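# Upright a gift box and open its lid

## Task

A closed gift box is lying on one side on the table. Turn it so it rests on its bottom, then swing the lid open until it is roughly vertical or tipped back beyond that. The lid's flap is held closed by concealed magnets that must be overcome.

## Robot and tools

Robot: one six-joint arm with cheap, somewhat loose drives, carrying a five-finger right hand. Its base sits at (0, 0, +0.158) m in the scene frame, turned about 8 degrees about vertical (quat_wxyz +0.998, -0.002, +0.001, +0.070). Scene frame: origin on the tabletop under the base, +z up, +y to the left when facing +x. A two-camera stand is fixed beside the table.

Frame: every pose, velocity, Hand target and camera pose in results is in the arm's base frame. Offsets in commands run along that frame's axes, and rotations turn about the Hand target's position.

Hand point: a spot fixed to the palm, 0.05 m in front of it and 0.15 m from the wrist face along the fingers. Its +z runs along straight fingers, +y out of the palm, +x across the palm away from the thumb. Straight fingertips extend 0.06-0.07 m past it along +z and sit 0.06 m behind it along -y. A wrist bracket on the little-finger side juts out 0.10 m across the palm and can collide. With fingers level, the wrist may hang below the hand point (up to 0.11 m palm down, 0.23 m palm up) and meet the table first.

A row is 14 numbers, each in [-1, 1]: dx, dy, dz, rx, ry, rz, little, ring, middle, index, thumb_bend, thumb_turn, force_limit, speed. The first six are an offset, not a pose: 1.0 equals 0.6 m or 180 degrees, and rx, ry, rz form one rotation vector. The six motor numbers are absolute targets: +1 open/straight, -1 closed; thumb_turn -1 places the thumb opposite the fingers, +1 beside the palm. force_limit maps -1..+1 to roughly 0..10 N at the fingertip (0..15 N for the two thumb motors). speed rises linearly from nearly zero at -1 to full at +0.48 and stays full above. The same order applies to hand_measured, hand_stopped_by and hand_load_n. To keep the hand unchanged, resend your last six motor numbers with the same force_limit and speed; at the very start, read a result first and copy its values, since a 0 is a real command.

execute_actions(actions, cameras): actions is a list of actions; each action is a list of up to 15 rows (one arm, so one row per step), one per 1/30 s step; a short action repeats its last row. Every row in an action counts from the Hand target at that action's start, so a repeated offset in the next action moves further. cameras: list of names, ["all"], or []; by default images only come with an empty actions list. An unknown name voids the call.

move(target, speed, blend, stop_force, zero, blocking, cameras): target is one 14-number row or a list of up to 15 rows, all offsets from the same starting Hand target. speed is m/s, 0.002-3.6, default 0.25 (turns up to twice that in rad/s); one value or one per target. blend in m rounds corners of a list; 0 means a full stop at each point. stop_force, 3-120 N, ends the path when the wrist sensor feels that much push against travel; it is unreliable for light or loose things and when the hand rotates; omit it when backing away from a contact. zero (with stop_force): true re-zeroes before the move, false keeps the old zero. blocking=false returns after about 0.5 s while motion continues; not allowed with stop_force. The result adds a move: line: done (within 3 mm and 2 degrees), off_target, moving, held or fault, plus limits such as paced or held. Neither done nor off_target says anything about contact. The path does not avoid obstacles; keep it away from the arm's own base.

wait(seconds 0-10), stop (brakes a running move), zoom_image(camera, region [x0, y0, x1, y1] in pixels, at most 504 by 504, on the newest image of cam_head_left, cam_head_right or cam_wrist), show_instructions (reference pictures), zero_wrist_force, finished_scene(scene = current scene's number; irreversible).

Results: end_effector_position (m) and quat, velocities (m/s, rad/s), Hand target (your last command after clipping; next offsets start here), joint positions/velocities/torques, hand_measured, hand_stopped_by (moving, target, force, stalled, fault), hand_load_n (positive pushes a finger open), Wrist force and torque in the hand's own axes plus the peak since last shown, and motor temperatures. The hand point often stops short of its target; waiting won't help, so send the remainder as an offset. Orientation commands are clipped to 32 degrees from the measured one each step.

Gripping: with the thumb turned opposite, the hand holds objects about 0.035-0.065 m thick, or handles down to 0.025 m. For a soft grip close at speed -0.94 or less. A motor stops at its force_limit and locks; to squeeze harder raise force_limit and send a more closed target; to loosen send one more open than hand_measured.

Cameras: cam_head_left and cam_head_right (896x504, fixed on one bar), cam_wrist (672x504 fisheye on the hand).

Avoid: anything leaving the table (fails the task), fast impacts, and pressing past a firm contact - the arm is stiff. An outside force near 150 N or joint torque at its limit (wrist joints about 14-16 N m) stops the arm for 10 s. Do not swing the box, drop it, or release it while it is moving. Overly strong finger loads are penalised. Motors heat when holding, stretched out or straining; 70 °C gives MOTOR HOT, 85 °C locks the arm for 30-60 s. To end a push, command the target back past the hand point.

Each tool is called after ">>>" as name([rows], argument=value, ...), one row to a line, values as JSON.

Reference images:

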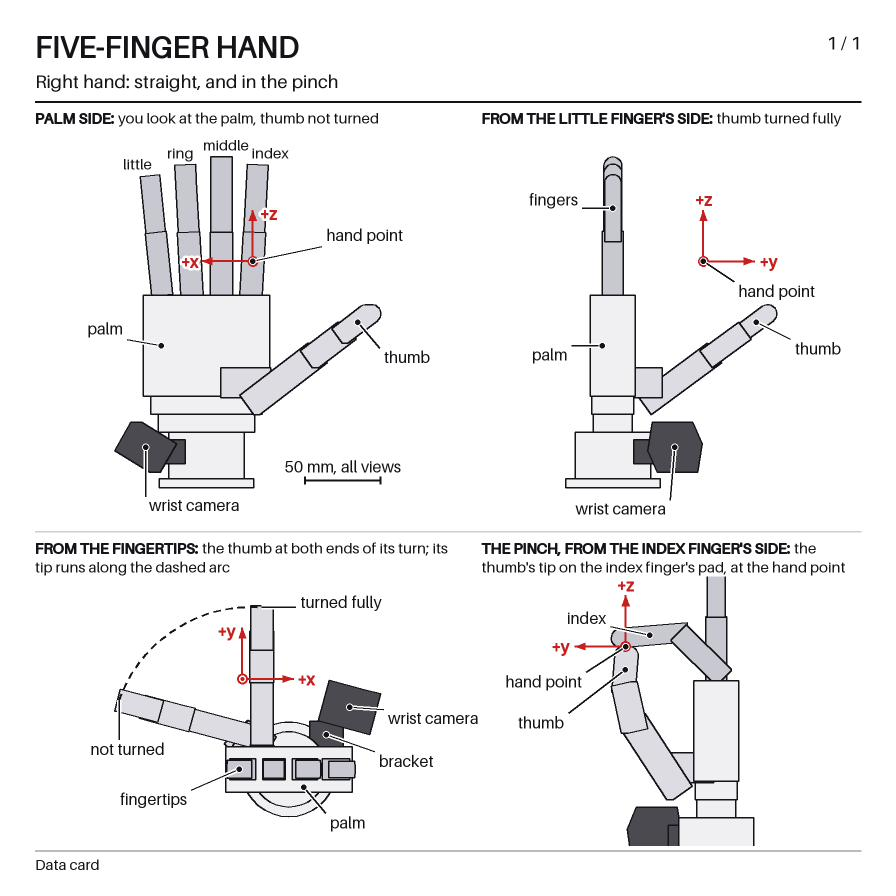

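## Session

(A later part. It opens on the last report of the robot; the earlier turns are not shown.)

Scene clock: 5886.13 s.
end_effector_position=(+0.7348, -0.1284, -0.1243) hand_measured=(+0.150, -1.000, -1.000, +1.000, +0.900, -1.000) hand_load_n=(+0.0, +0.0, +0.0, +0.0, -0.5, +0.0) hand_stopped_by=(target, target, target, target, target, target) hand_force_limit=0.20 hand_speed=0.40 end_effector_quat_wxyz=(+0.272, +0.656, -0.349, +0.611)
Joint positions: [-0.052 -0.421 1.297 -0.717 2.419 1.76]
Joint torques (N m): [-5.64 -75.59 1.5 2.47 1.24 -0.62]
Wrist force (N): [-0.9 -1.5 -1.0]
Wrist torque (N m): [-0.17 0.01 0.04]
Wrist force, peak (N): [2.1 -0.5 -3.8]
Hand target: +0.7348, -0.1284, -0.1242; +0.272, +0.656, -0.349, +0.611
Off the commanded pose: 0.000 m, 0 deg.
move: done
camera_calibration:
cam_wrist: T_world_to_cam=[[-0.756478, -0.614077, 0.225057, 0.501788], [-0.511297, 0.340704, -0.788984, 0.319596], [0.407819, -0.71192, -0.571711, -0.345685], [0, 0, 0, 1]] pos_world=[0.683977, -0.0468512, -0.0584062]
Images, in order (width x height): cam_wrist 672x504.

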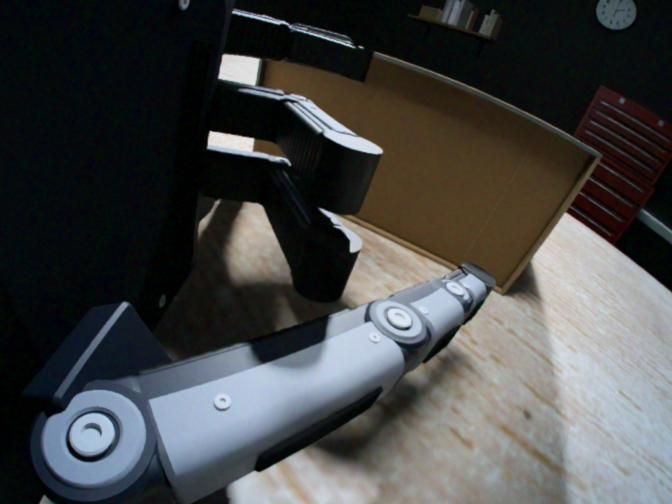

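>>> move([
  [0,0.0011,-0.0118,0.017,-0.0218,-0.0029,0.15,-1,-1,1,0.9,-1,0.2,0.4],
  [0.0138,-0.047,-0.0118,0.017,-0.0218,-0.0029,0.15,-1,-1,1,0.9,-1,0.2,0.4],
], speed=0.03, cameras=["cam_wrist"])

>>> zoom_image(camera="cam_wrist", region=[200, 0, 424, 168])

Scene clock: 5913.67 s.
end_effector_position=(+0.7431, -0.1564, -0.1313) hand_measured=(+0.150, -1.000, -1.000, +1.000, +0.900, -1.000) hand_load_n=(+0.0, +0.0, +0.0, +0.0, +0.0, +0.0) hand_stopped_by=(target, target, target, target, target, target) hand_force_limit=0.20 hand_speed=0.40 end_effector_quat_wxyz=(+0.245, +0.640, -0.377, +0.623)
Joint positions: [-0.1 -0.416 1.291 -0.725 2.372 1.836]
Joint torques (N m): [-8.92 -30.04 -27.45 2.46 -0.67 -0.75]
Wrist force (N): [-0.7 -0.9 -1.4]
Wrist torque (N m): [-0.05 -0.03 0.07]
Wrist force, peak (N): [-1.1 -1.8 -1.9]
Hand target: +0.7431, -0.1566, -0.1313; +0.245, +0.640, -0.377, +0.623
Off the commanded pose: 0.000 m, 0 deg.
move: done
camera_calibration:
cam_wrist: T_world_to_cam=[[-0.774611, -0.616821, 0.139676, 0.49419], [-0.45343, 0.387686, -0.802559, 0.290493], [0.440885, -0.685005, -0.579991, -0.394434], [0, 0, 0, 1]] pos_world=[0.688423, -0.077982, -0.0646562]
Images, in order (width x height): cam_wrist 672x504.

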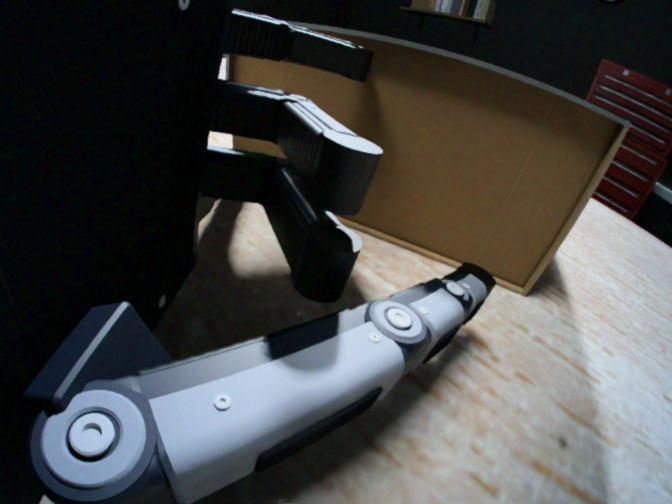

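Scaled by 2.250 from the camera's 672x504 image, which has a finer 960x720 frame.

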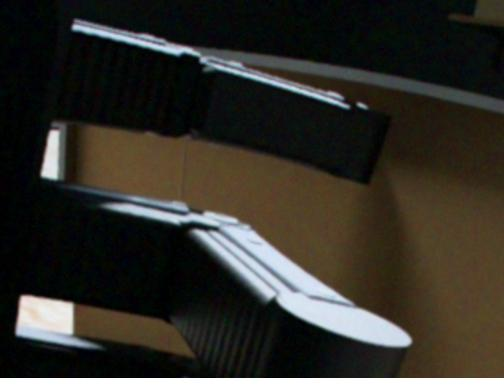

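>>> move(target=[0.0028,-0.0096,0,0,0,0,0.15,-1,-1,1,0.9,-1,0.2,0.4], speed=0.02, cameras=["cam_wrist"])

>>> zoom_image(camera="cam_wrist", region=[200, 0, 424, 168])

Scene clock: 5920.67 s.
end_effector_position=(+0.7447, -0.1622, -0.1313) hand_measured=(+0.150, -1.000, -1.000, +1.000, +0.900, -1.000) hand_load_n=(+0.0, +0.0, +0.0, +0.0, +0.0, +0.0) hand_stopped_by=(target, target, target, target, target, target) hand_force_limit=0.20 hand_speed=0.40 end_effector_quat_wxyz=(+0.245, +0.640, -0.377, +0.623)
Joint positions: [-0.109 -0.414 1.287 -0.724 2.363 1.834]
Joint torques (N m): [-8.24 -30.13 -26.19 2.31 -0.94 -0.75]
Wrist force (N): [-0.7 -2.2 -2.1]
Wrist torque (N m): [-0.05 0.07 0.05]
Wrist force, peak (N): [-1.1 -2.0 -2.2]
Hand target: +0.7448, -0.1623, -0.1313; +0.245, +0.640, -0.377, +0.623
Off the commanded pose: 0.000 m, 0 deg.
move: done
camera_calibration:
cam_wrist: T_world_to_cam=[[-0.774611, -0.616821, 0.139676, 0.491991], [-0.45343, 0.387686, -0.802559, 0.293474], [0.440885, -0.685005, -0.579991, -0.399088], [0, 0, 0, 1]] pos_world=[0.690123, -0.083682, -0.0646562]
Images, in order (width x height): cam_wrist 672x504.

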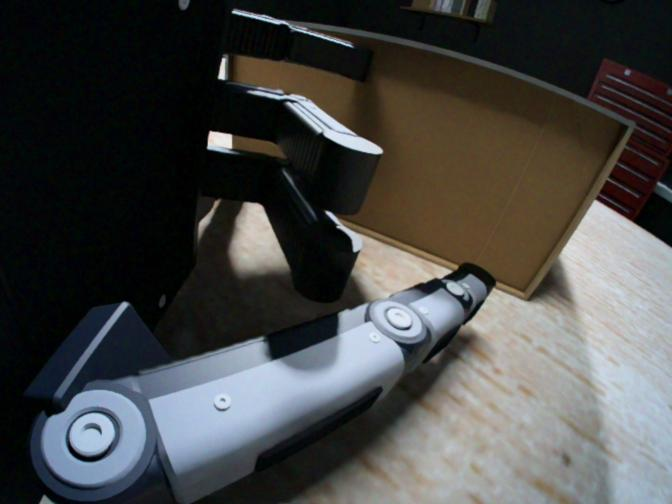

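Scaled by 2.250 from the camera's 672x504 image, which has a finer 960x720 frame.

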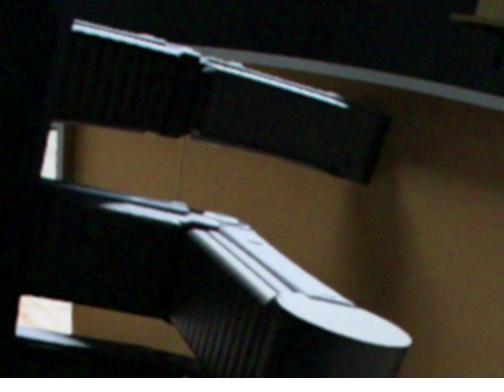

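>>> move([
  [-0.0014,0.0048,0.003,0,0,0,0.15,-1,-1,1,0.9,-1,0.2,0.4],
  [0.0028,-0.0096,0.003,0,0,0,0.15,-1,-1,1,0.9,-1,0.2,0.4],
], speed=0.02, cameras=["cam_wrist"])

>>> zoom_image(camera="cam_wrist", region=[200, 0, 424, 168])

Scene clock: 5936.83 s.
end_effector_position=(+0.7464, -0.1680, -0.1295) hand_measured=(+0.150, -1.000, -1.000, +1.000, +0.900, -1.000) hand_load_n=(-0.5, +0.0, -0.5, +0.0, +0.0, +0.0) hand_stopped_by=(target, target, target, target, target, target) hand_force_limit=0.20 hand_speed=0.40 end_effector_quat_wxyz=(+0.245, +0.640, -0.377, +0.623)
Joint positions: [-0.118 -0.416 1.285 -0.721 2.354 1.833]
Joint torques (N m): [-9.88 -28.69 -25.26 2.2 -0.21 -0.71]
Wrist force (N): [0.0 -2.1 -2.2]
Wrist torque (N m): [-0.07 0.06 0.03]
Wrist force, peak (N): [-0.1 -2.4 -2.9]
Hand target: +0.7465, -0.1681, -0.1295; +0.245, +0.640, -0.377, +0.623
Off the commanded pose: 0.000 m, 0 deg.
move: done
camera_calibration:
cam_wrist: T_world_to_cam=[[-0.774584, -0.616868, 0.139619, 0.489453], [-0.453397, 0.387664, -0.802588, 0.297912], [0.440966, -0.684975, -0.579964, -0.402818], [0, 0, 0, 1]] pos_world=[0.691823, -0.0894822, -0.0628564]
Images, in order (width x height): cam_wrist 672x504.

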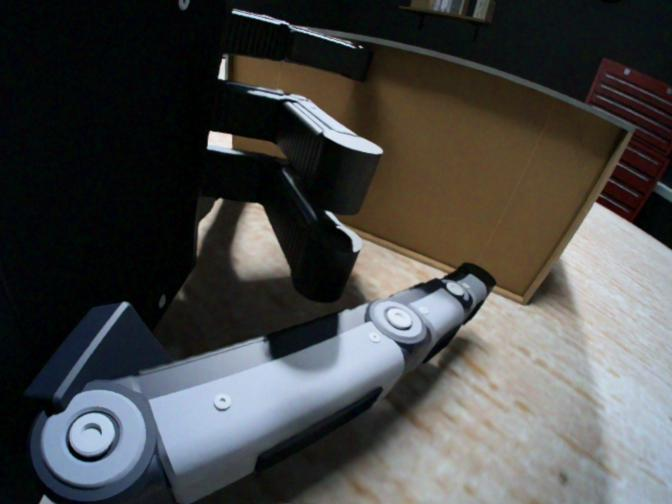

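Scaled by 2.250 from the camera's 672x504 image, which has a finer 960x720 frame.

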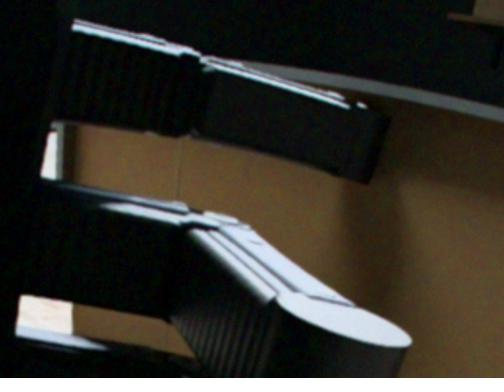

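>>> move(target=[0,0,-0.015,0,0,0,0.15,-1,-1,1,0.9,-1,0.2,0.4], speed=0.004, stop_force=3, cameras=["cam_wrist"])

Scene clock: 5949.50 s.
end_effector_position=(+0.7465, -0.1681, -0.1337) hand_measured=(+0.150, -1.000, -1.000, +1.000, +0.900, -1.000) hand_load_n=(-1.0, +0.0, +0.0, +0.0, +0.0, +0.0) hand_stopped_by=(target, target, target, target, target, target) hand_force_limit=0.20 hand_speed=0.40 end_effector_quat_wxyz=(+0.245, +0.640, -0.377, +0.623)
Joint positions: [-0.118 -0.408 1.281 -0.725 2.354 1.833]
Joint torques (N m): [-8.03 -65.68 -9.78 2.49 -0.49 -0.33]
Wrist force (N): [3.7 -1.6 -4.3]
Wrist torque (N m): [0.04 0.37 0.25]
Wrist force, peak (N): [3.5 -1.9 -4.7]
Hand target: +0.7465, -0.1681, -0.1336; +0.245, +0.640, -0.377, +0.623 (not the last commanded pose)
Off the commanded pose: 0.005 m, 0 deg.
move: contact
camera_calibration:
cam_wrist: T_world_to_cam=[[-0.77459, -0.616858, 0.139627, 0.489983], [-0.453362, 0.38761, -0.802634, 0.294548], [0.440991, -0.685014, -0.579899, -0.405339], [0, 0, 0, 1]] pos_world=[0.691823, -0.0895822, -0.0670565]
Images, in order (width x height): cam_wrist 672x504.

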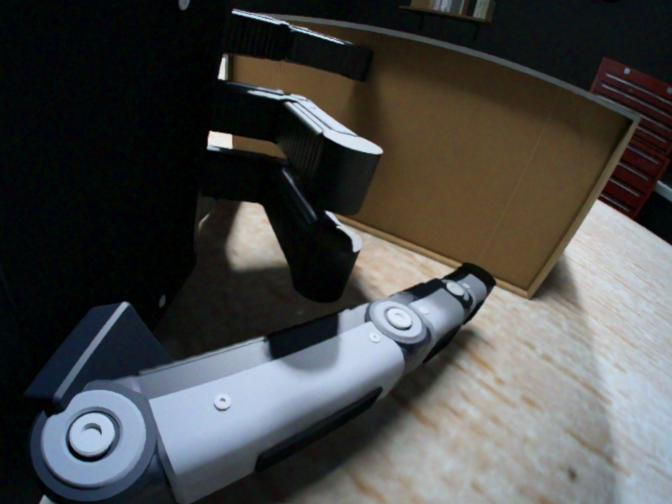

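>>> move(target=[0.0027,0.0008,0.0115,-0.0077,0.0267,0,0.15,-1,-1,1,0.9,-1,0.2,0.4], speed=0.012, cameras=["cam_wrist"])

>>> zoom_image(camera="cam_wrist", region=[200, 0, 424, 168])

Scene clock: 5999.23 s.
end_effector_position=(+0.7481, -0.1676, -0.1267) hand_measured=(+0.150, -1.000, -1.000, +1.000, +0.900, -1.000) hand_load_n=(-1.0, +0.0, +0.0, +0.0, +0.0, +0.0) hand_stopped_by=(target, target, target, target, target, target) hand_force_limit=0.20 hand_speed=0.40 end_effector_quat_wxyz=(+0.268, +0.663, -0.359, +0.600)
Joint positions: [-0.114 -0.406 1.239 -0.637 2.364 1.787]
Joint torques (N m): [5.6 -30.48 -29.11 2.43 0.99 -1.34]
Wrist force (N): [-1.1 -1.3 -1.9]
Wrist torque (N m): [-0.12 0.03 0.14]
Wrist force, peak (N): [3.7 -1.7 -4.4]
Hand target: +0.7481, -0.1676, -0.1267; +0.268, +0.663, -0.359, +0.600
Off the commanded pose: 0.000 m, 0 deg.
move: done
camera_calibration:
cam_wrist: T_world_to_cam=[[-0.759616, -0.61252, 0.218639, 0.490086], [-0.519194, 0.368648, -0.771062, 0.35084], [0.39169, -0.699227, -0.598047, -0.369484], [0, 0, 0, 1]] pos_world=[0.699154, -0.0875021, -0.0576008]
Images, in order (width x height): cam_wrist 672x504.

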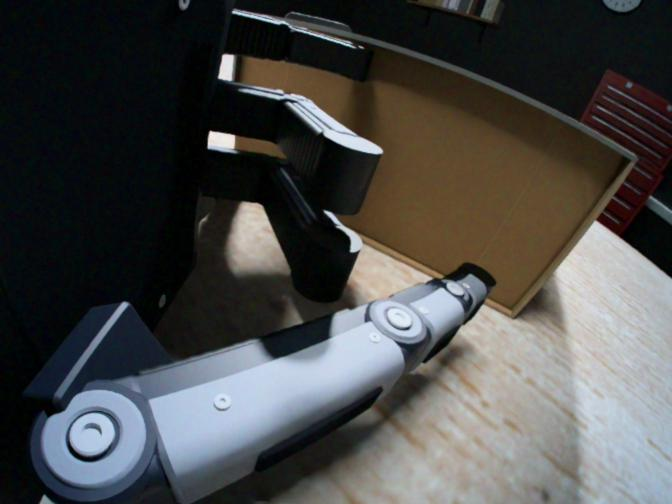

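Scaled by 2.250 from the camera's 672x504 image, which has a finer 960x720 frame.

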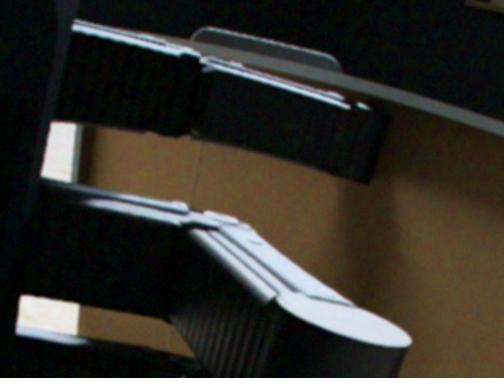

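>>> move([
  [0.0017,0.0005,0.0051,-0.0038,0.0134,0,0.15,-1,-1,1,0.9,-1,0.2,0.4],
  [0.0034,0.001,0.0104,-0.0077,0.0267,0,0.15,-1,-1,1,0.9,-1,0.2,0.4],
], speed=0.012, cameras=["cam_wrist"])

>>> zoom_image(camera="cam_wrist", region=[200, 0, 424, 168])

Scene clock: 6013.50 s.
end_effector_position=(+0.7501, -0.1670, -0.1204) hand_measured=(+0.150, -1.000, -1.000, +1.000, +0.900, -1.000) hand_load_n=(+0.0, +0.0, -0.5, +0.0, +0.0, +0.0) hand_stopped_by=(target, target, target, target, target, target) hand_force_limit=0.20 hand_speed=0.40 end_effector_quat_wxyz=(+0.291, +0.684, -0.340, +0.576)
Joint positions: [-0.109 -0.398 1.19 -0.548 2.377 1.742]
Joint torques (N m): [6.29 -32.56 -28.49 2.34 2.17 -1.24]
Wrist force (N): [-2.5 -1.3 -1.0]
Wrist torque (N m): [-0.12 -0.04 0.11]
Wrist force, peak (N): [-2.6 -1.3 -1.2]
Hand target: +0.7501, -0.1670, -0.1204; +0.291, +0.684, -0.340, +0.576
Off the commanded pose: 0.000 m, 0 deg.
move: done
camera_calibration:
cam_wrist: T_world_to_cam=[[-0.738017, -0.606239, 0.296317, 0.484801], [-0.582373, 0.350439, -0.733508, 0.405267], [0.340841, -0.713909, -0.611687, -0.332115], [0, 0, 0, 1]] pos_world=[0.707006, -0.0852158, -0.0495388]
Images, in order (width x height): cam_wrist 672x504.

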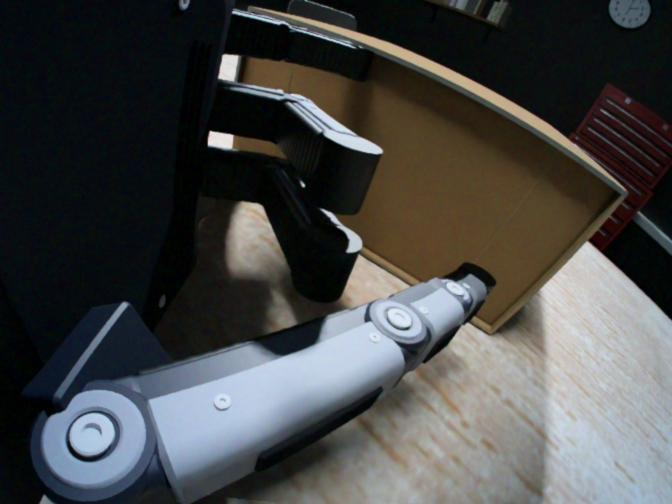

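Scaled by 2.250 from the camera's 672x504 image, which has a finer 960x720 frame.

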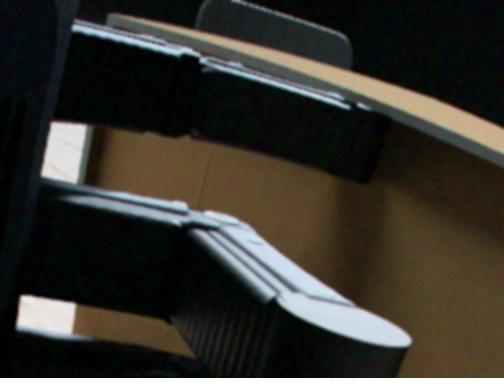

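>>> move(target=[0,0,-0.002,0,0,0,0.15,-1,-1,1,0.9,-1,0.2,0.4], speed=0.005)

>>> move(target=[0.0017,0.0005,0.0048,-0.0038,0.0134,0,0.15,-1,-1,1,0.9,-1,0.2,0.4], speed=0.01, cameras=["cam_wrist"])

>>> zoom_image(camera="cam_wrist", region=[200, 0, 424, 168])

Scene clock: 6020.57 s.
end_effector_position=(+0.7501, -0.1670, -0.1216) hand_measured=(+0.150, -1.000, -1.000, +1.000, +0.900, -1.000) hand_load_n=(+0.0, +0.0, -0.5, -1.0, +0.0, +0.0) hand_stopped_by=(target, target, target, target, target, target) hand_force_limit=0.20 hand_speed=0.40 end_effector_quat_wxyz=(+0.291, +0.684, -0.340, +0.576)
Joint positions: [-0.109 -0.396 1.189 -0.549 2.377 1.741]
Joint torques (N m): [5.71 -29.11 -26.07 -2.13 1.22 -1.26]
Wrist force (N): [3.0 -0.3 -4.6]
Wrist torque (N m): [0.10 0.35 0.42]
Wrist force, peak (N): [3.0 -0.3 -4.6]
Hand target: +0.7501, -0.1670, -0.1216; +0.291, +0.684, -0.340, +0.576
Off the commanded pose: 0.000 m, 0 deg.
move: done

Scene clock: 6023.03 s.
end_effector_position=(+0.7511, -0.1667, -0.1188) hand_measured=(+0.150, -1.000, -1.000, +1.000, +0.900, -1.000) hand_load_n=(+0.5, -0.5, +0.0, -2.5, +0.0, +0.5) hand_stopped_by=(target, target, target, target, target, target) hand_force_limit=0.20 hand_speed=0.40 end_effector_quat_wxyz=(+0.302, +0.694, -0.330, +0.563)
Joint positions: [-0.106 -0.39 1.162 -0.504 2.383 1.719]
Joint torques (N m): [5.79 -29.8 -27.74 2.49 0.92 -1.54]
Wrist force (N): [2.3 1.2 -5.8]
Wrist torque (N m): [0.15 0.28 0.43]
Wrist force, peak (N): [2.7 1.3 -6.2]
Hand target: +0.7512, -0.1667, -0.1188; +0.302, +0.694, -0.330, +0.563
Off the commanded pose: 0.000 m, 0 deg.
move: done
camera_calibration:
cam_wrist: T_world_to_cam=[[-0.724687, -0.602534, 0.334337, 0.480409], [-0.612863, 0.341782, -0.712449, 0.431028], [0.315004, -0.721206, -0.616956, -0.313593], [0, 0, 0, 1]] pos_world=[0.71109, -0.0840205, -0.0470063]
Images, in order (width x height): cam_wrist 672x504.

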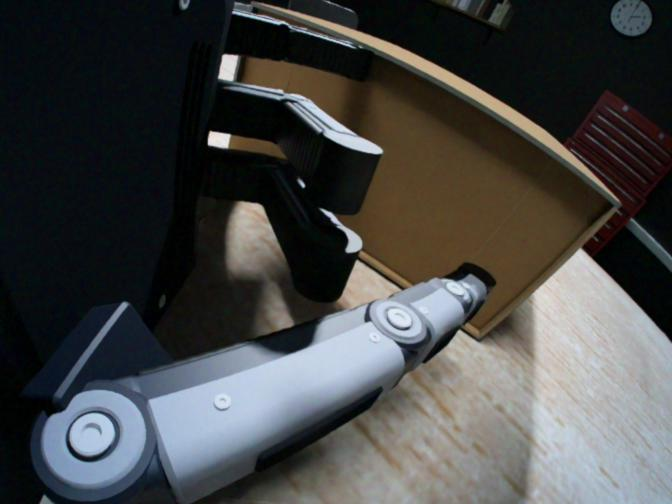

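Scaled by 2.250 from the camera's 672x504 image, which has a finer 960x720 frame.

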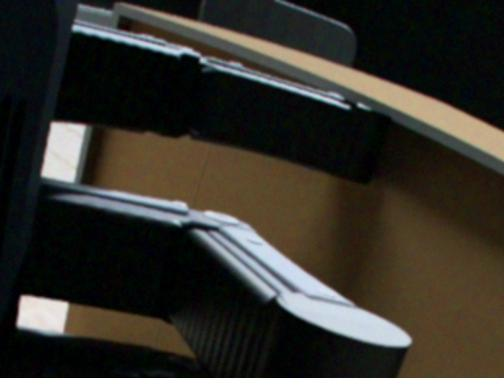

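>>> move(target=[0.0021,0.0006,0.005,-0.0038,0.0134,0,0.15,-1,-1,1,0.9,-1,0.2,0.4], speed=0.01, cameras=["cam_wrist"])

>>> zoom_image(camera="cam_wrist", region=[200, 0, 424, 168])

Scene clock: 6042.70 s.
end_effector_position=(+0.7524, -0.1663, -0.1158) hand_measured=(+0.150, -1.000, -1.000, +1.000, +0.900, -1.000) hand_load_n=(+0.5, +0.0, +0.0, -1.5, +0.0, +0.5) hand_stopped_by=(target, target, target, target, target, target) hand_force_limit=0.20 hand_speed=0.40 end_effector_quat_wxyz=(+0.313, +0.704, -0.321, +0.551)
Joint positions: [-0.104 -0.383 1.134 -0.458 2.39 1.698]
Joint torques (N m): [6.23 -29.91 -28.26 2.43 1.01 -1.73]
Wrist force (N): [2.4 2.2 -6.1]
Wrist torque (N m): [0.30 0.16 0.58]
Wrist force, peak (N): [2.6 2.0 -6.3]
Hand target: +0.7524, -0.1663, -0.1158; +0.313, +0.704, -0.321, +0.551
Off the commanded pose: 0.000 m, 0 deg.
move: done
camera_calibration:
cam_wrist: T_world_to_cam=[[-0.709849, -0.598294, 0.371697, 0.474381], [-0.642352, 0.333389, -0.690099, 0.457206], [0.288962, -0.728626, -0.620971, -0.293999], [0, 0, 0, 1]] pos_world=[0.71538, -0.0828233, -0.0433732]
Images, in order (width x height): cam_wrist 672x504.

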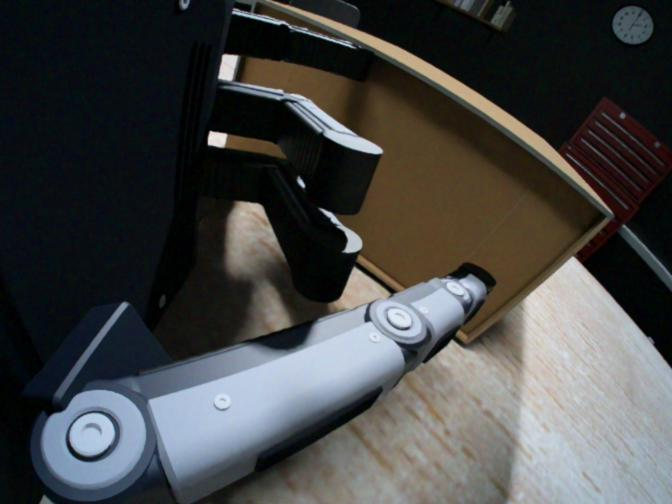

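Scaled by 2.250 from the camera's 672x504 image, which has a finer 960x720 frame.

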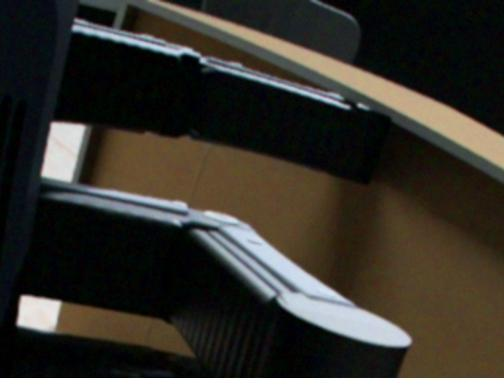

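>>> zoom_image(camera="cam_wrist", region=[320, 200, 544, 368])

Scaled by 2.250 from the camera's 672x504 image, which has a finer 960x720 frame.

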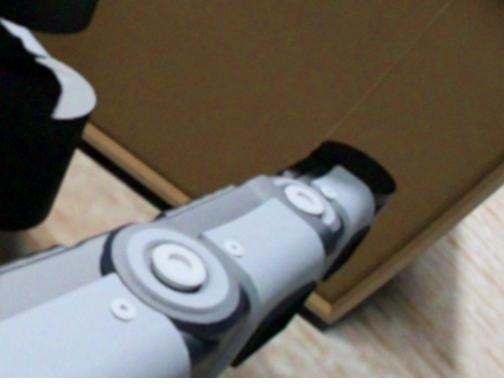

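>>> move([
  [-0.0098,0.001,-0.0243,0.023,-0.0801,0,0.15,-1,-1,1,0.9,-1,0.2,0.4],
  [-0.0153,0.0202,-0.0228,0.023,-0.0801,0,0.0,-1,-1,1,0.9,-1,0.2,0.4],
], speed=0.025)

>>> move(target=[0.0055,-0.0192,0,0,0,0,0.0,-1,-1,1,0.9,-1,0.2,0.4], speed=0.015, cameras=["cam_wrist"])

>>> zoom_image(camera="cam_wrist", region=[200, 0, 536, 252])

Scene clock: 6086.60 s.
end_effector_position=(+0.7432, -0.1542, -0.1294) hand_measured=(+0.000, -1.000, -1.000, +1.000, +0.900, -1.000) hand_load_n=(+0.0, +0.0, +0.0, +0.0, +0.0, +0.5) hand_stopped_by=(target, target, target, target, target, target) hand_force_limit=0.20 hand_speed=0.40 end_effector_quat_wxyz=(+0.245, +0.640, -0.377, +0.623)
Joint positions: [-0.097 -0.418 1.291 -0.721 2.375 1.837]
Joint torques (N m): [5.63 -76.76 0.71 -3.24 1.8 1.38]
Wrist force (N): [-0.9 -1.0 -1.3]
Wrist torque (N m): [-0.08 -0.01 0.06]
Wrist force, peak (N): [4.0 1.6 -6.0]
Hand target: +0.7432, -0.1542, -0.1294; +0.245, +0.640, -0.377, +0.623
Off the commanded pose: 0.000 m, 0 deg.
move: done

Scene clock: 6087.70 s.
end_effector_position=(+0.7465, -0.1656, -0.1294) hand_measured=(+0.000, -1.000, -1.000, +1.000, +0.900, -1.000) hand_load_n=(+0.0, +0.0, +0.0, +0.0, +0.0, +0.0) hand_stopped_by=(target, target, target, target, target, target) hand_force_limit=0.20 hand_speed=0.40 end_effector_quat_wxyz=(+0.245, +0.640, -0.377, +0.623)
Joint positions: [-0.114 -0.416 1.283 -0.719 2.358 1.833]
Joint torques (N m): [-7.78 -30.04 -27.07 2.46 -0.78 -0.69]
Wrist force (N): [-0.8 -0.9 -1.4]
Wrist torque (N m): [-0.06 -0.02 0.07]
Wrist force, peak (N): [-1.1 -1.4 -1.6]
Hand target: +0.7465, -0.1657, -0.1294; +0.245, +0.640, -0.377, +0.623
Off the commanded pose: 0.000 m, 0 deg.
move: done
camera_calibration:
cam_wrist: T_world_to_cam=[[-0.774531, -0.616871, 0.139897, 0.490838], [-0.453664, 0.387628, -0.802455, 0.297291], [0.440783, -0.684993, -0.580082, -0.401066], [0, 0, 0, 1]] pos_world=[0.691823, -0.0871822, -0.0627555]
Images, in order (width x height): cam_wrist 672x504.

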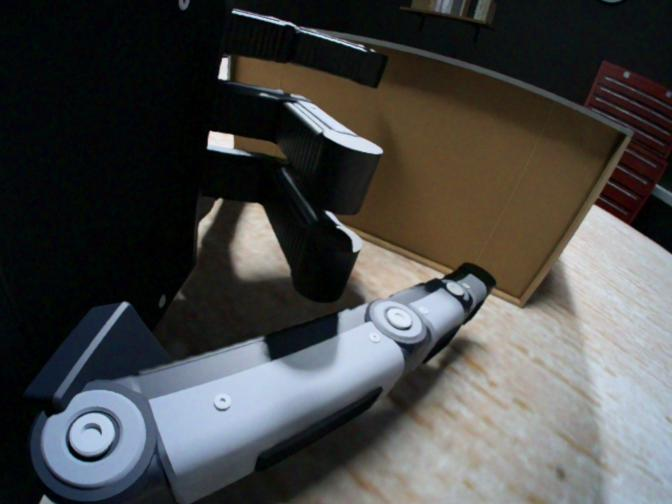

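Scaled by 1.500 from the camera's 672x504 image, which has a finer 960x720 frame.

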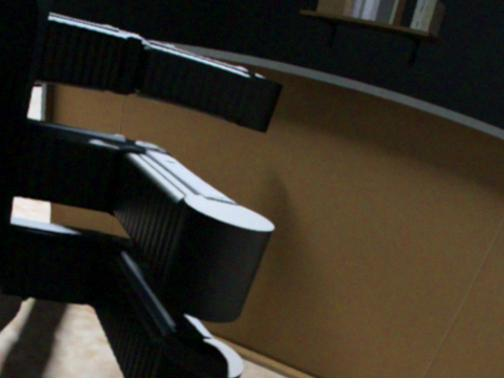

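>>> move(target=[0.0028,-0.0096,0,0,0,0,0.0,-1,-1,1,0.9,-1,0.2,0.4], speed=0.01)

>>> move(target=[0.0014,-0.0048,0,0,0,0,0.0,-1,-1,1,0.9,-1,0.2,0.4], speed=0.01)

>>> move(target=[0.0014,-0.0048,0,0,0,0,0.0,-1,-1,1,0.9,-1,0.2,0.4], speed=0.01, cameras=["cam_wrist"])

Scene clock: 6093.67 s.
end_effector_position=(+0.7482, -0.1713, -0.1294) hand_measured=(+0.000, -1.000, -1.000, +1.000, +0.900, -1.000) hand_load_n=(+0.0, +0.0, +0.0, +0.0, +0.0, +0.0) hand_stopped_by=(target, target, target, target, target, target) hand_force_limit=0.20 hand_speed=0.40 end_effector_quat_wxyz=(+0.245, +0.640, -0.377, +0.623)
Joint positions: [-0.123 -0.414 1.279 -0.718 2.349 1.831]
Joint torques (N m): [-8.98 -31.4 -30.08 2.35 -0.31 -0.82]
Wrist force (N): [-0.7 -2.2 -2.0]
Wrist torque (N m): [-0.06 0.01 0.05]
Wrist force, peak (N): [-1.3 -2.2 -2.1]
Hand target: +0.7482, -0.1715, -0.1294; +0.245, +0.640, -0.377, +0.623
Off the commanded pose: 0.000 m, 0 deg.
move: done

Scene clock: 6094.37 s.
end_effector_position=(+0.7490, -0.1743, -0.1294) hand_measured=(+0.000, -1.000, -1.000, +1.000, +0.900, -1.000) hand_load_n=(+0.0, +0.0, +0.0, +0.0, +0.0, +0.0) hand_stopped_by=(target, target, target, target, target, target) hand_force_limit=0.20 hand_speed=0.40 end_effector_quat_wxyz=(+0.245, +0.640, -0.377, +0.623)
Joint positions: [-0.128 -0.413 1.277 -0.717 2.345 1.831]
Joint torques (N m): [-7.99 -30.04 -26.84 2.47 -0.49 -0.62]
Wrist force (N): [-0.6 -2.3 -2.1]
Wrist torque (N m): [-0.05 0.06 0.07]
Wrist force, peak (N): [-0.6 -2.2 -2.4]
Hand target: +0.7491, -0.1744, -0.1294; +0.245, +0.640, -0.377, +0.623
Off the commanded pose: 0.000 m, 0 deg.
move: done

Scene clock: 6095.07 s.
end_effector_position=(+0.7499, -0.1772, -0.1294) hand_measured=(+0.000, -1.000, -1.000, +1.000, +0.900, -1.000) hand_load_n=(+0.0, +0.0, +0.0, +0.0, +0.0, +0.5) hand_stopped_by=(target, target, target, target, target, target) hand_force_limit=0.20 hand_speed=0.40 end_effector_quat_wxyz=(+0.245, +0.640, -0.377, +0.623)
Joint positions: [-0.132 -0.412 1.275 -0.716 2.341 1.83]
Joint torques (N m): [-7.32 -30.73 -26.47 2.35 -0.22 -0.81]
Wrist force (N): [-0.3 -2.5 -2.1]
Wrist torque (N m): [-0.08 0.03 0.07]
Wrist force, peak (N): [-0.2 -2.5 -2.5]
Hand target: +0.7499, -0.1773, -0.1294; +0.245, +0.640, -0.377, +0.623
Off the commanded pose: 0.000 m, 0 deg.
move: done
camera_calibration:
cam_wrist: T_world_to_cam=[[-0.774531, -0.616871, 0.139897, 0.486377], [-0.453664, 0.387628, -0.802455, 0.303291], [0.440783, -0.684993, -0.580082, -0.410443], [0, 0, 0, 1]] pos_world=[0.695223, -0.0986822, -0.0627555]
Images, in order (width x height): cam_wrist 672x504.

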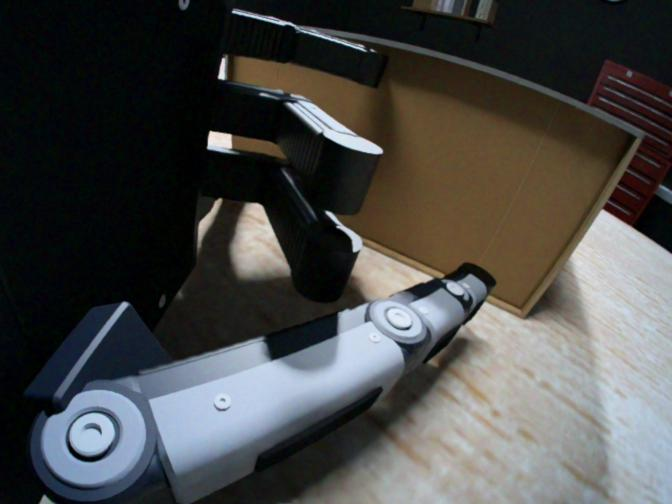

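>>> move([
  [-0.0055,0.0192,0,0,0,0,0.0,-1,-1,1,0.9,-1,0.2,0.4],
  [-0.0312,0.0119,0,0,0,0,0.0,-1,-1,1,0.9,-1,0.2,0.4],
  [-0.0276,-0.0005,0,0,0,0,0.0,-1,-1,1,0.9,-1,0.2,0.4],
], speed=0.025, cameras=["cam_wrist"])

>>> move(target=[0.0014,-0.0048,0,0,0,0,0.0,-1,-1,1,0.9,-1,0.2,0.4], speed=0.01)

>>> move(target=[0.0014,-0.0048,0,0,0,0,0.0,-1,-1,1,0.9,-1,0.2,0.4], speed=0.01)

Scene clock: 6118.87 s.
end_effector_position=(+0.7333, -0.1774, -0.1294) hand_measured=(+0.000, -1.000, -1.000, +1.000, +0.900, -1.000) hand_load_n=(+0.0, +0.0, +0.0, +0.0, +0.0, +0.0) hand_stopped_by=(target, target, target, target, target, target) hand_force_limit=0.20 hand_speed=0.40 end_effector_quat_wxyz=(+0.245, +0.640, -0.377, +0.623)
Joint positions: [-0.136 -0.439 1.342 -0.758 2.337 1.829]
Joint torques (N m): [-5.39 -29.34 -27.08 2.41 -0.45 -0.75]
Wrist force (N): [-1.2 -1.0 -1.3]
Wrist torque (N m): [-0.09 0.02 0.04]
Wrist force, peak (N): [-0.4 -2.7 -2.2]
Hand target: +0.7333, -0.1776, -0.1294; +0.245, +0.640, -0.377, +0.623
Off the commanded pose: 0.000 m, 0 deg.
move: done
camera_calibration:
cam_wrist: T_world_to_cam=[[-0.774511, -0.616908, 0.139847, 0.473314], [-0.453597, 0.387552, -0.80253, 0.295819], [0.440889, -0.685002, -0.579991, -0.403398], [0, 0, 0, 1]] pos_world=[0.678623, -0.0989825, -0.0627557]
Images, in order (width x height): cam_wrist 672x504.

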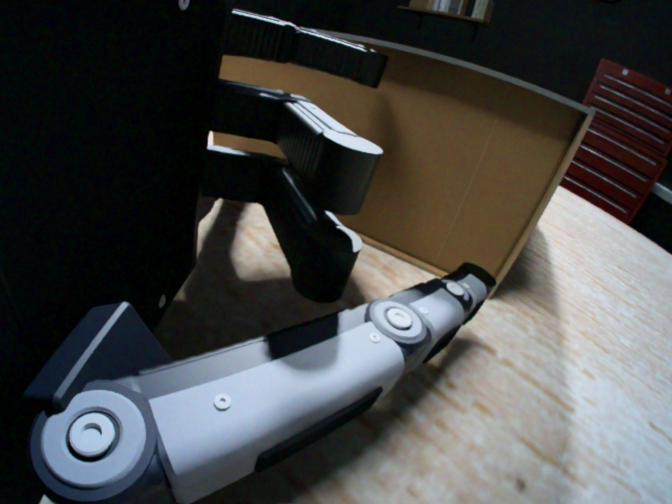

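Scene clock: 6119.57 s.
end_effector_position=(+0.7341, -0.1803, -0.1294) hand_measured=(+0.000, -1.000, -1.000, +1.000, +0.900, -1.000) hand_load_n=(+0.0, +0.0, -0.5, +0.0, +0.0, +0.5) hand_stopped_by=(target, target, target, target, target, target) hand_force_limit=0.20 hand_speed=0.40 end_effector_quat_wxyz=(+0.245, +0.640, -0.377, +0.623)
Joint positions: [-0.14 -0.438 1.339 -0.757 2.332 1.828]
Joint torques (N m): [-8.23 -29.38 -26.92 2.28 -0.44 -0.85]
Wrist force (N): [-1.0 -1.9 -1.9]
Wrist torque (N m): [-0.04 -0.01 0.03]
Wrist force, peak (N): [-1.2 -2.0 -2.0]
Hand target: +0.7342, -0.1804, -0.1294; +0.245, +0.640, -0.377, +0.623
Off the commanded pose: 0.000 m, 0 deg.
move: done

Scene clock: 6120.27 s.
end_effector_position=(+0.7350, -0.1832, -0.1294) hand_measured=(+0.000, -1.000, -1.000, +1.000, +0.900, -1.000) hand_load_n=(+0.0, +0.0, +0.0, +0.0, +0.0, +0.0) hand_stopped_by=(target, target, target, target, target, target) hand_force_limit=0.20 hand_speed=0.40 end_effector_quat_wxyz=(+0.245, +0.640, -0.377, +0.623)
Joint positions: [-0.145 -0.437 1.337 -0.756 2.328 1.827]
Joint torques (N m): [-8.56 -29.87 -26.74 2.44 -0.71 -0.78]
Wrist force (N): [-0.7 -2.1 -2.4]
Wrist torque (N m): [-0.03 0.00 0.05]
Wrist force, peak (N): [-0.8 -2.4 -2.4]
Hand target: +0.7350, -0.1833, -0.1294; +0.245, +0.640, -0.377, +0.623
Off the commanded pose: 0.000 m, 0 deg.
move: done

>>> move(target=[0,0,-0.013,0,0,0,0.0,-1,-1,1,0.9,-1,0.2,0.4], speed=0.004, stop_force=3, cameras=["cam_wrist"])

>>> zoom_image(camera="cam_wrist", region=[200, 0, 536, 252])

Scene clock: 6128.93 s.
end_effector_position=(+0.7350, -0.1833, -0.1338) hand_measured=(+0.000, -1.000, -1.000, +1.000, +0.900, -1.000) hand_load_n=(+0.0, +0.0, +0.0, +0.0, +0.0, +0.0) hand_stopped_by=(target, target, target, target, target, target) hand_force_limit=0.20 hand_speed=0.40 end_effector_quat_wxyz=(+0.245, +0.640, -0.377, +0.623)
Joint positions: [-0.145 -0.429 1.334 -0.761 2.328 1.827]
Joint torques (N m): [-7.47 -65.19 -9.91 2.42 -0.32 -0.23]
Wrist force (N): [3.4 -1.1 -4.0]
Wrist torque (N m): [0.12 0.28 0.30]
Wrist force, peak (N): [3.3 -1.7 -4.6]
Hand target: +0.7350, -0.1833, -0.1336; +0.245, +0.640, -0.377, +0.623 (not the last commanded pose)
Off the commanded pose: 0.003 m, 0 deg.
move: contact
camera_calibration:
cam_wrist: T_world_to_cam=[[-0.774538, -0.616865, 0.139886, 0.471709], [-0.453653, 0.387637, -0.802457, 0.295443], [0.440783, -0.684993, -0.580082, -0.410718], [0, 0, 0, 1]] pos_world=[0.680423, -0.104882, -0.0671555]
Images, in order (width x height): cam_wrist 672x504.

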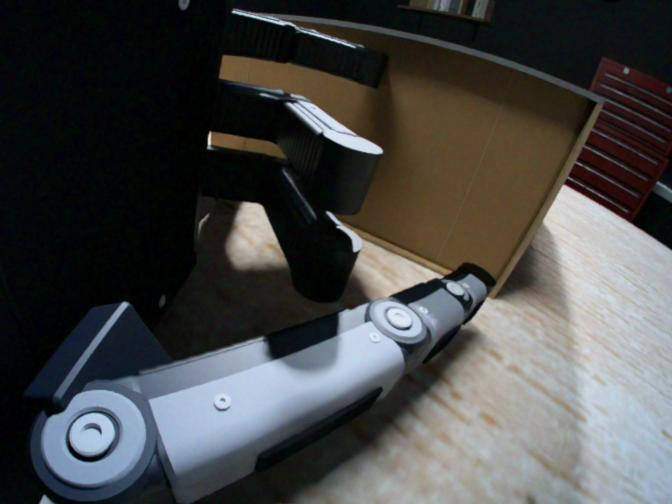

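Scaled by 1.500 from the camera's 672x504 image, which has a finer 960x720 frame.

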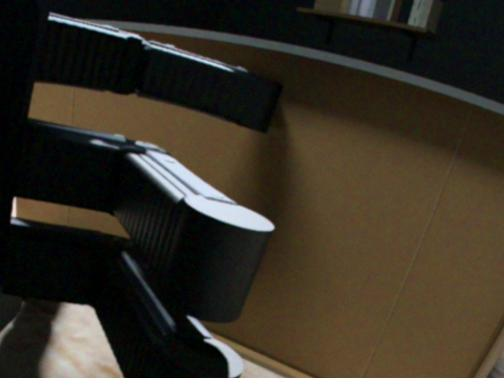

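>>> move([
  [0,0,0.007,0,0,0,0.0,-1,-1,1,0.9,-1,0.2,0.4],
  [-0.0138,0.0481,0.007,0,0,0,0.0,-1,-1,1,0.9,-1,0.2,0.4],
], speed=0.03)

>>> move(target=[0,0,-0.018,0,0,0,0.0,-1,-1,1,0.9,-1,0.2,0.4], speed=0.004, stop_force=3)

Scene clock: 6136.40 s.
end_effector_position=(+0.7268, -0.1546, -0.1294) hand_measured=(+0.000, -1.000, -1.000, +1.000, +0.900, -1.000) hand_load_n=(+0.0, +0.0, -0.5, +0.0, +0.0, +0.5) hand_stopped_by=(target, target, target, target, target, target) hand_force_limit=0.20 hand_speed=0.40 end_effector_quat_wxyz=(+0.245, +0.640, -0.377, +0.623)
Joint positions: [-0.1 -0.444 1.356 -0.762 2.372 1.836]
Joint torques (N m): [7.78 -74.72 1.38 -3.3 1.78 0.93]
Wrist force (N): [-0.7 -0.9 -1.4]
Wrist torque (N m): [-0.06 -0.05 0.08]
Wrist force, peak (N): [3.5 -1.4 -4.3]
Hand target: +0.7267, -0.1545, -0.1294; +0.245, +0.640, -0.377, +0.623
Off the commanded pose: 0.000 m, 0 deg.
move: done

Scene clock: 6138.57 s.
end_effector_position=(+0.7268, -0.1545, -0.1355) hand_measured=(+0.000, -1.000, -1.000, +1.000, +0.900, -1.000) hand_load_n=(+0.0, +0.0, -0.5, -0.5, +0.0, +0.0) hand_stopped_by=(target, target, target, target, target, target) hand_force_limit=0.20 hand_speed=0.40 end_effector_quat_wxyz=(+0.245, +0.640, -0.377, +0.623)
Joint positions: [-0.1 -0.433 1.352 -0.768 2.372 1.836]
Joint torques (N m): [4.96 -64.53 -9.47 2.6 0.8 0.95]
Wrist force (N): [3.2 -0.9 -3.9]
Wrist torque (N m): [0.05 0.33 0.28]
Wrist force, peak (N): [3.3 -0.7 -4.1]
Hand target: +0.7268, -0.1545, -0.1353; +0.245, +0.640, -0.377, +0.623 (not the last commanded pose)
Off the commanded pose: 0.005 m, 0 deg.
move: contact

>>> move([
  [0,0,0.01,0,0,0,0.08,-1,-1,1,0.9,-1,0.2,0.4],
  [0.0147,-0.0512,0.01,0,0,0,0.08,-1,-1,1,0.9,-1,0.2,0.4],
], speed=0.025, cameras=["cam_wrist"])

>>> move(target=[0,0,-0.013,0,0,0,0.08,-1,-1,1,0.9,-1,0.2,0.4], speed=0.005, stop_force=4)

Scene clock: 6165.43 s.
end_effector_position=(+0.7355, -0.1850, -0.1293) hand_measured=(+0.080, -1.000, -1.000, +1.000, +0.900, -1.000) hand_load_n=(-1.0, +0.0, +0.0, +0.0, +0.0, +0.5) hand_stopped_by=(target, target, target, target, target, target) hand_force_limit=0.20 hand_speed=0.40 end_effector_quat_wxyz=(+0.245, +0.640, -0.377, +0.623)
Joint positions: [-0.148 -0.436 1.336 -0.755 2.325 1.827]
Joint torques (N m): [-5.74 -29.84 -29.56 2.51 -0.82 -0.75]
Wrist force (N): [-0.2 -1.7 -2.6]
Wrist torque (N m): [-0.07 0.08 0.02]
Wrist force, peak (N): [3.6 -0.9 -3.9]
Hand target: +0.7356, -0.1852, -0.1293; +0.245, +0.640, -0.377, +0.623
Off the commanded pose: 0.000 m, 0 deg.
move: done
camera_calibration:
cam_wrist: T_world_to_cam=[[-0.774546, -0.616877, 0.139787, 0.470431], [-0.453537, 0.3876, -0.80254, 0.299771], [0.440888, -0.685003, -0.579991, -0.409618], [0, 0, 0, 1]] pos_world=[0.680923, -0.106582, -0.0627559]
Images, in order (width x height): cam_wrist 672x504.

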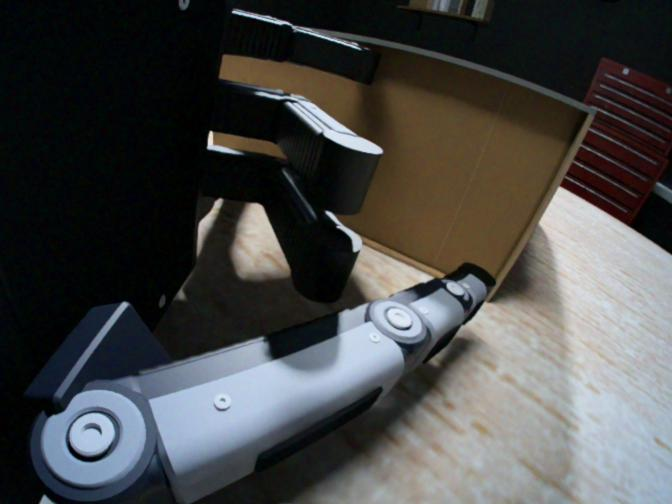

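Scene clock: 6167.40 s.
end_effector_position=(+0.7356, -0.1852, -0.1358) hand_measured=(+0.080, -1.000, -1.000, +1.000, +0.900, -1.000) hand_load_n=(-1.5, +0.0, +0.0, -0.5, +0.0, +0.0) hand_stopped_by=(target, target, target, target, target, target) hand_force_limit=0.20 hand_speed=0.40 end_effector_quat_wxyz=(+0.245, +0.640, -0.377, +0.623)
Joint positions: [-0.148 -0.424 1.33 -0.762 2.325 1.827]
Joint torques (N m): [-9.16 -71.05 -2.4 2.58 -0.59 -0.72]
Wrist force (N): [4.8 -1.7 -6.7]
Wrist torque (N m): [0.10 0.50 0.25]
Wrist force, peak (N): [5.1 -1.9 -7.1]
Hand target: +0.7356, -0.1852, -0.1357; +0.245, +0.640, -0.377, +0.623 (not the last commanded pose)
Off the commanded pose: 0.001 m, 0 deg.
move: contact

>>> move([
  [0,0,0.0108,0,0,0,0.08,-1,-1,1,0.9,-1,0.2,0.4],
  [-0.0037,0.0128,0.0108,0,0,0,-0.03,-1,-1,1,0.9,-1,0.2,0.4],
  [-0.0005,0.0016,0.0108,0,0,0,-0.03,-1,-1,1,0.9,-1,0.2,0.4],
], speed=0.02)

>>> move(target=[0.0009,-0.0032,0,0,0,0,-0.03,-1,-1,1,0.9,-1,0.2,0.4], speed=0.01)

>>> move(target=[0.0009,-0.0032,0,0,0,0,-0.03,-1,-1,1,0.9,-1,0.2,0.4], speed=0.01)

Scene clock: 6181.17 s.
end_effector_position=(+0.7353, -0.1841, -0.1292) hand_measured=(-0.030, -1.000, -1.000, +1.000, +0.900, -1.000) hand_load_n=(+0.0, +0.0, +0.0, +0.0, +0.0, +0.5) hand_stopped_by=(target, target, target, target, target, target) hand_force_limit=0.20 hand_speed=0.40 end_effector_quat_wxyz=(+0.245, +0.640, -0.377, +0.623)
Joint positions: [-0.146 -0.437 1.337 -0.756 2.326 1.827]
Joint torques (N m): [-6.31 -29.19 -25.71 2.49 -0.39 -0.7]
Wrist force (N): [-0.9 -0.9 -1.2]
Wrist torque (N m): [-0.08 -0.01 0.05]
Wrist force, peak (N): [4.3 -1.1 -6.0]
Hand target: +0.7353, -0.1842, -0.1292; +0.245, +0.640, -0.377, +0.623
Off the commanded pose: 0.000 m, 0 deg.
move: done

Scene clock: 6181.87 s.
end_effector_position=(+0.7358, -0.1861, -0.1292) hand_measured=(-0.030, -1.000, -1.000, +1.000, +0.900, -1.000) hand_load_n=(+0.0, +0.0, +0.0, +0.0, +0.0, +0.0) hand_stopped_by=(target, target, target, target, target, target) hand_force_limit=0.20 hand_speed=0.40 end_effector_quat_wxyz=(+0.245, +0.640, -0.377, +0.623)
Joint positions: [-0.149 -0.436 1.335 -0.755 2.323 1.826]
Joint torques (N m): [-7.99 -29.83 -26.32 2.44 -0.82 -0.82]
Wrist force (N): [-0.9 -1.0 -1.5]
Wrist torque (N m): [-0.06 0.00 0.05]
Wrist force, peak (N): [-1.1 -1.0 -1.8]
Hand target: +0.7358, -0.1861, -0.1292; +0.245, +0.640, -0.377, +0.623
Off the commanded pose: 0.000 m, 0 deg.
move: done

Scene clock: 6182.57 s.
end_effector_position=(+0.7364, -0.1880, -0.1292) hand_measured=(-0.030, -1.000, -1.000, +1.000, +0.900, -1.000) hand_load_n=(+0.0, +0.0, +0.0, +0.0, +0.0, +0.0) hand_stopped_by=(target, target, target, target, target, target) hand_force_limit=0.20 hand_speed=0.40 end_effector_quat_wxyz=(+0.245, +0.640, -0.377, +0.623)
Joint positions: [-0.152 -0.436 1.334 -0.755 2.321 1.826]
Joint torques (N m): [-8.65 -29.9 -26.75 2.21 -0.39 -0.69]
Wrist force (N): [-0.9 -1.6 -2.4]
Wrist torque (N m): [0.03 -0.03 0.05]
Wrist force, peak (N): [-1.2 -1.9 -2.2]
Hand target: +0.7364, -0.1881, -0.1292; +0.245, +0.640, -0.377, +0.623
Off the commanded pose: 0.000 m, 0 deg.
move: done

>>> move(target=[0,0,-0.013,0,0,0,-0.03,-1,-1,1,0.9,-1,0.2,0.4], speed=0.005, stop_force=3, cameras=["cam_wrist"])

Scene clock: 6189.00 s.
end_effector_position=(+0.7364, -0.1881, -0.1337) hand_measured=(-0.030, -1.000, -1.000, +1.000, +0.900, -1.000) hand_load_n=(+0.0, +0.0, +0.0, +0.0, -0.5, +0.0) hand_stopped_by=(target, target, target, target, target, target) hand_force_limit=0.20 hand_speed=0.40 end_effector_quat_wxyz=(+0.245, +0.640, -0.377, +0.623)
Joint positions: [-0.152 -0.427 1.33 -0.759 2.32 1.826]
Joint torques (N m): [-7.52 -71.2 -4.02 2.69 -0.48 -0.34]
Wrist force (N): [2.8 -1.8 -3.2]
Wrist torque (N m): [0.03 0.23 0.25]
Wrist force, peak (N): [2.6 -2.1 -3.7]
Hand target: +0.7364, -0.1881, -0.1335; +0.245, +0.640, -0.377, +0.623 (not the last commanded pose)
Off the commanded pose: 0.003 m, 0 deg.
move: contact
camera_calibration:
cam_wrist: T_world_to_cam=[[-0.774546, -0.616877, 0.139787, 0.469801], [-0.453537, 0.3876, -0.80254, 0.297846], [0.440888, -0.685003, -0.579991, -0.414519], [0, 0, 0, 1]] pos_world=[0.681723, -0.109582, -0.0670559]
Images, in order (width x height): cam_wrist 672x504.

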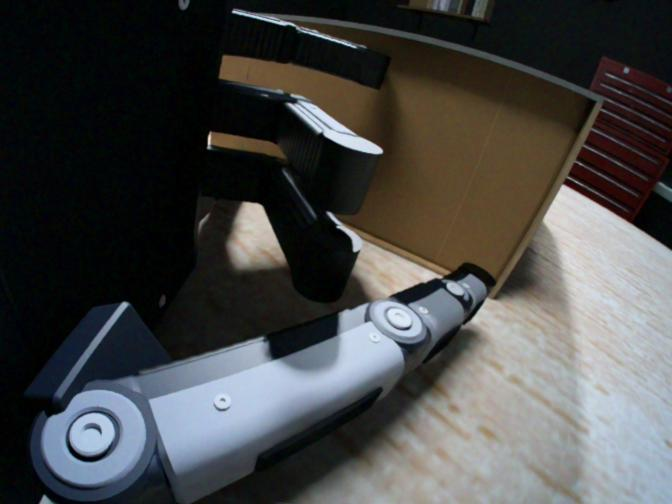

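>>> move([
  [0.0027,0.0008,0.0107,-0.0072,0.0268,0,0.03,-1,-1,1,0.9,-1,0.2,0.4],
  [0.0045,0.0013,0.0162,-0.0108,0.0402,0,0.03,-1,-1,1,0.9,-1,0.2,0.4],
], speed=0.012, cameras=["cam_wrist"])

>>> zoom_image(camera="cam_wrist", region=[200, 0, 424, 168])

Scene clock: 6210.03 s.
end_effector_position=(+0.7391, -0.1873, -0.1238) hand_measured=(+0.030, -1.000, -1.000, +1.000, +0.900, -1.000) hand_load_n=(-1.0, +0.0, +0.0, +0.0, +0.0, +0.0) hand_stopped_by=(target, target, target, target, target, target) hand_force_limit=0.20 hand_speed=0.40 end_effector_quat_wxyz=(+0.279, +0.674, -0.350, +0.587)
Joint positions: [-0.145 -0.424 1.266 -0.626 2.337 1.757]
Joint torques (N m): [6.19 -30.27 -26.56 2.27 1.65 -1.39]
Wrist force (N): [-1.3 -1.1 -2.2]
Wrist torque (N m): [-0.07 0.05 0.15]
Wrist force, peak (N): [2.6 -1.8 -3.2]
Hand target: +0.7391, -0.1873, -0.1238; +0.279, +0.674, -0.350, +0.587
Off the commanded pose: 0.000 m, 0 deg.
move: done
camera_calibration:
cam_wrist: T_world_to_cam=[[-0.74954, -0.610135, 0.256758, 0.468196], [-0.551585, 0.361218, -0.751848, 0.380533], [0.365983, -0.705165, -0.607288, -0.361215], [0, 0, 0, 1]] pos_world=[0.693027, -0.106508, -0.0534715]
Images, in order (width x height): cam_wrist 672x504.

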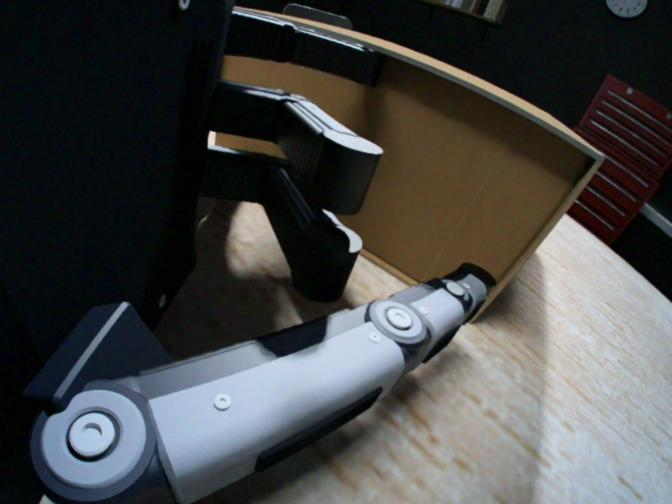

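Scaled by 2.250 from the camera's 672x504 image, which has a finer 960x720 frame.

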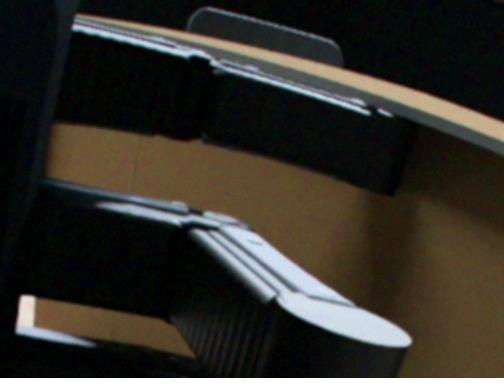

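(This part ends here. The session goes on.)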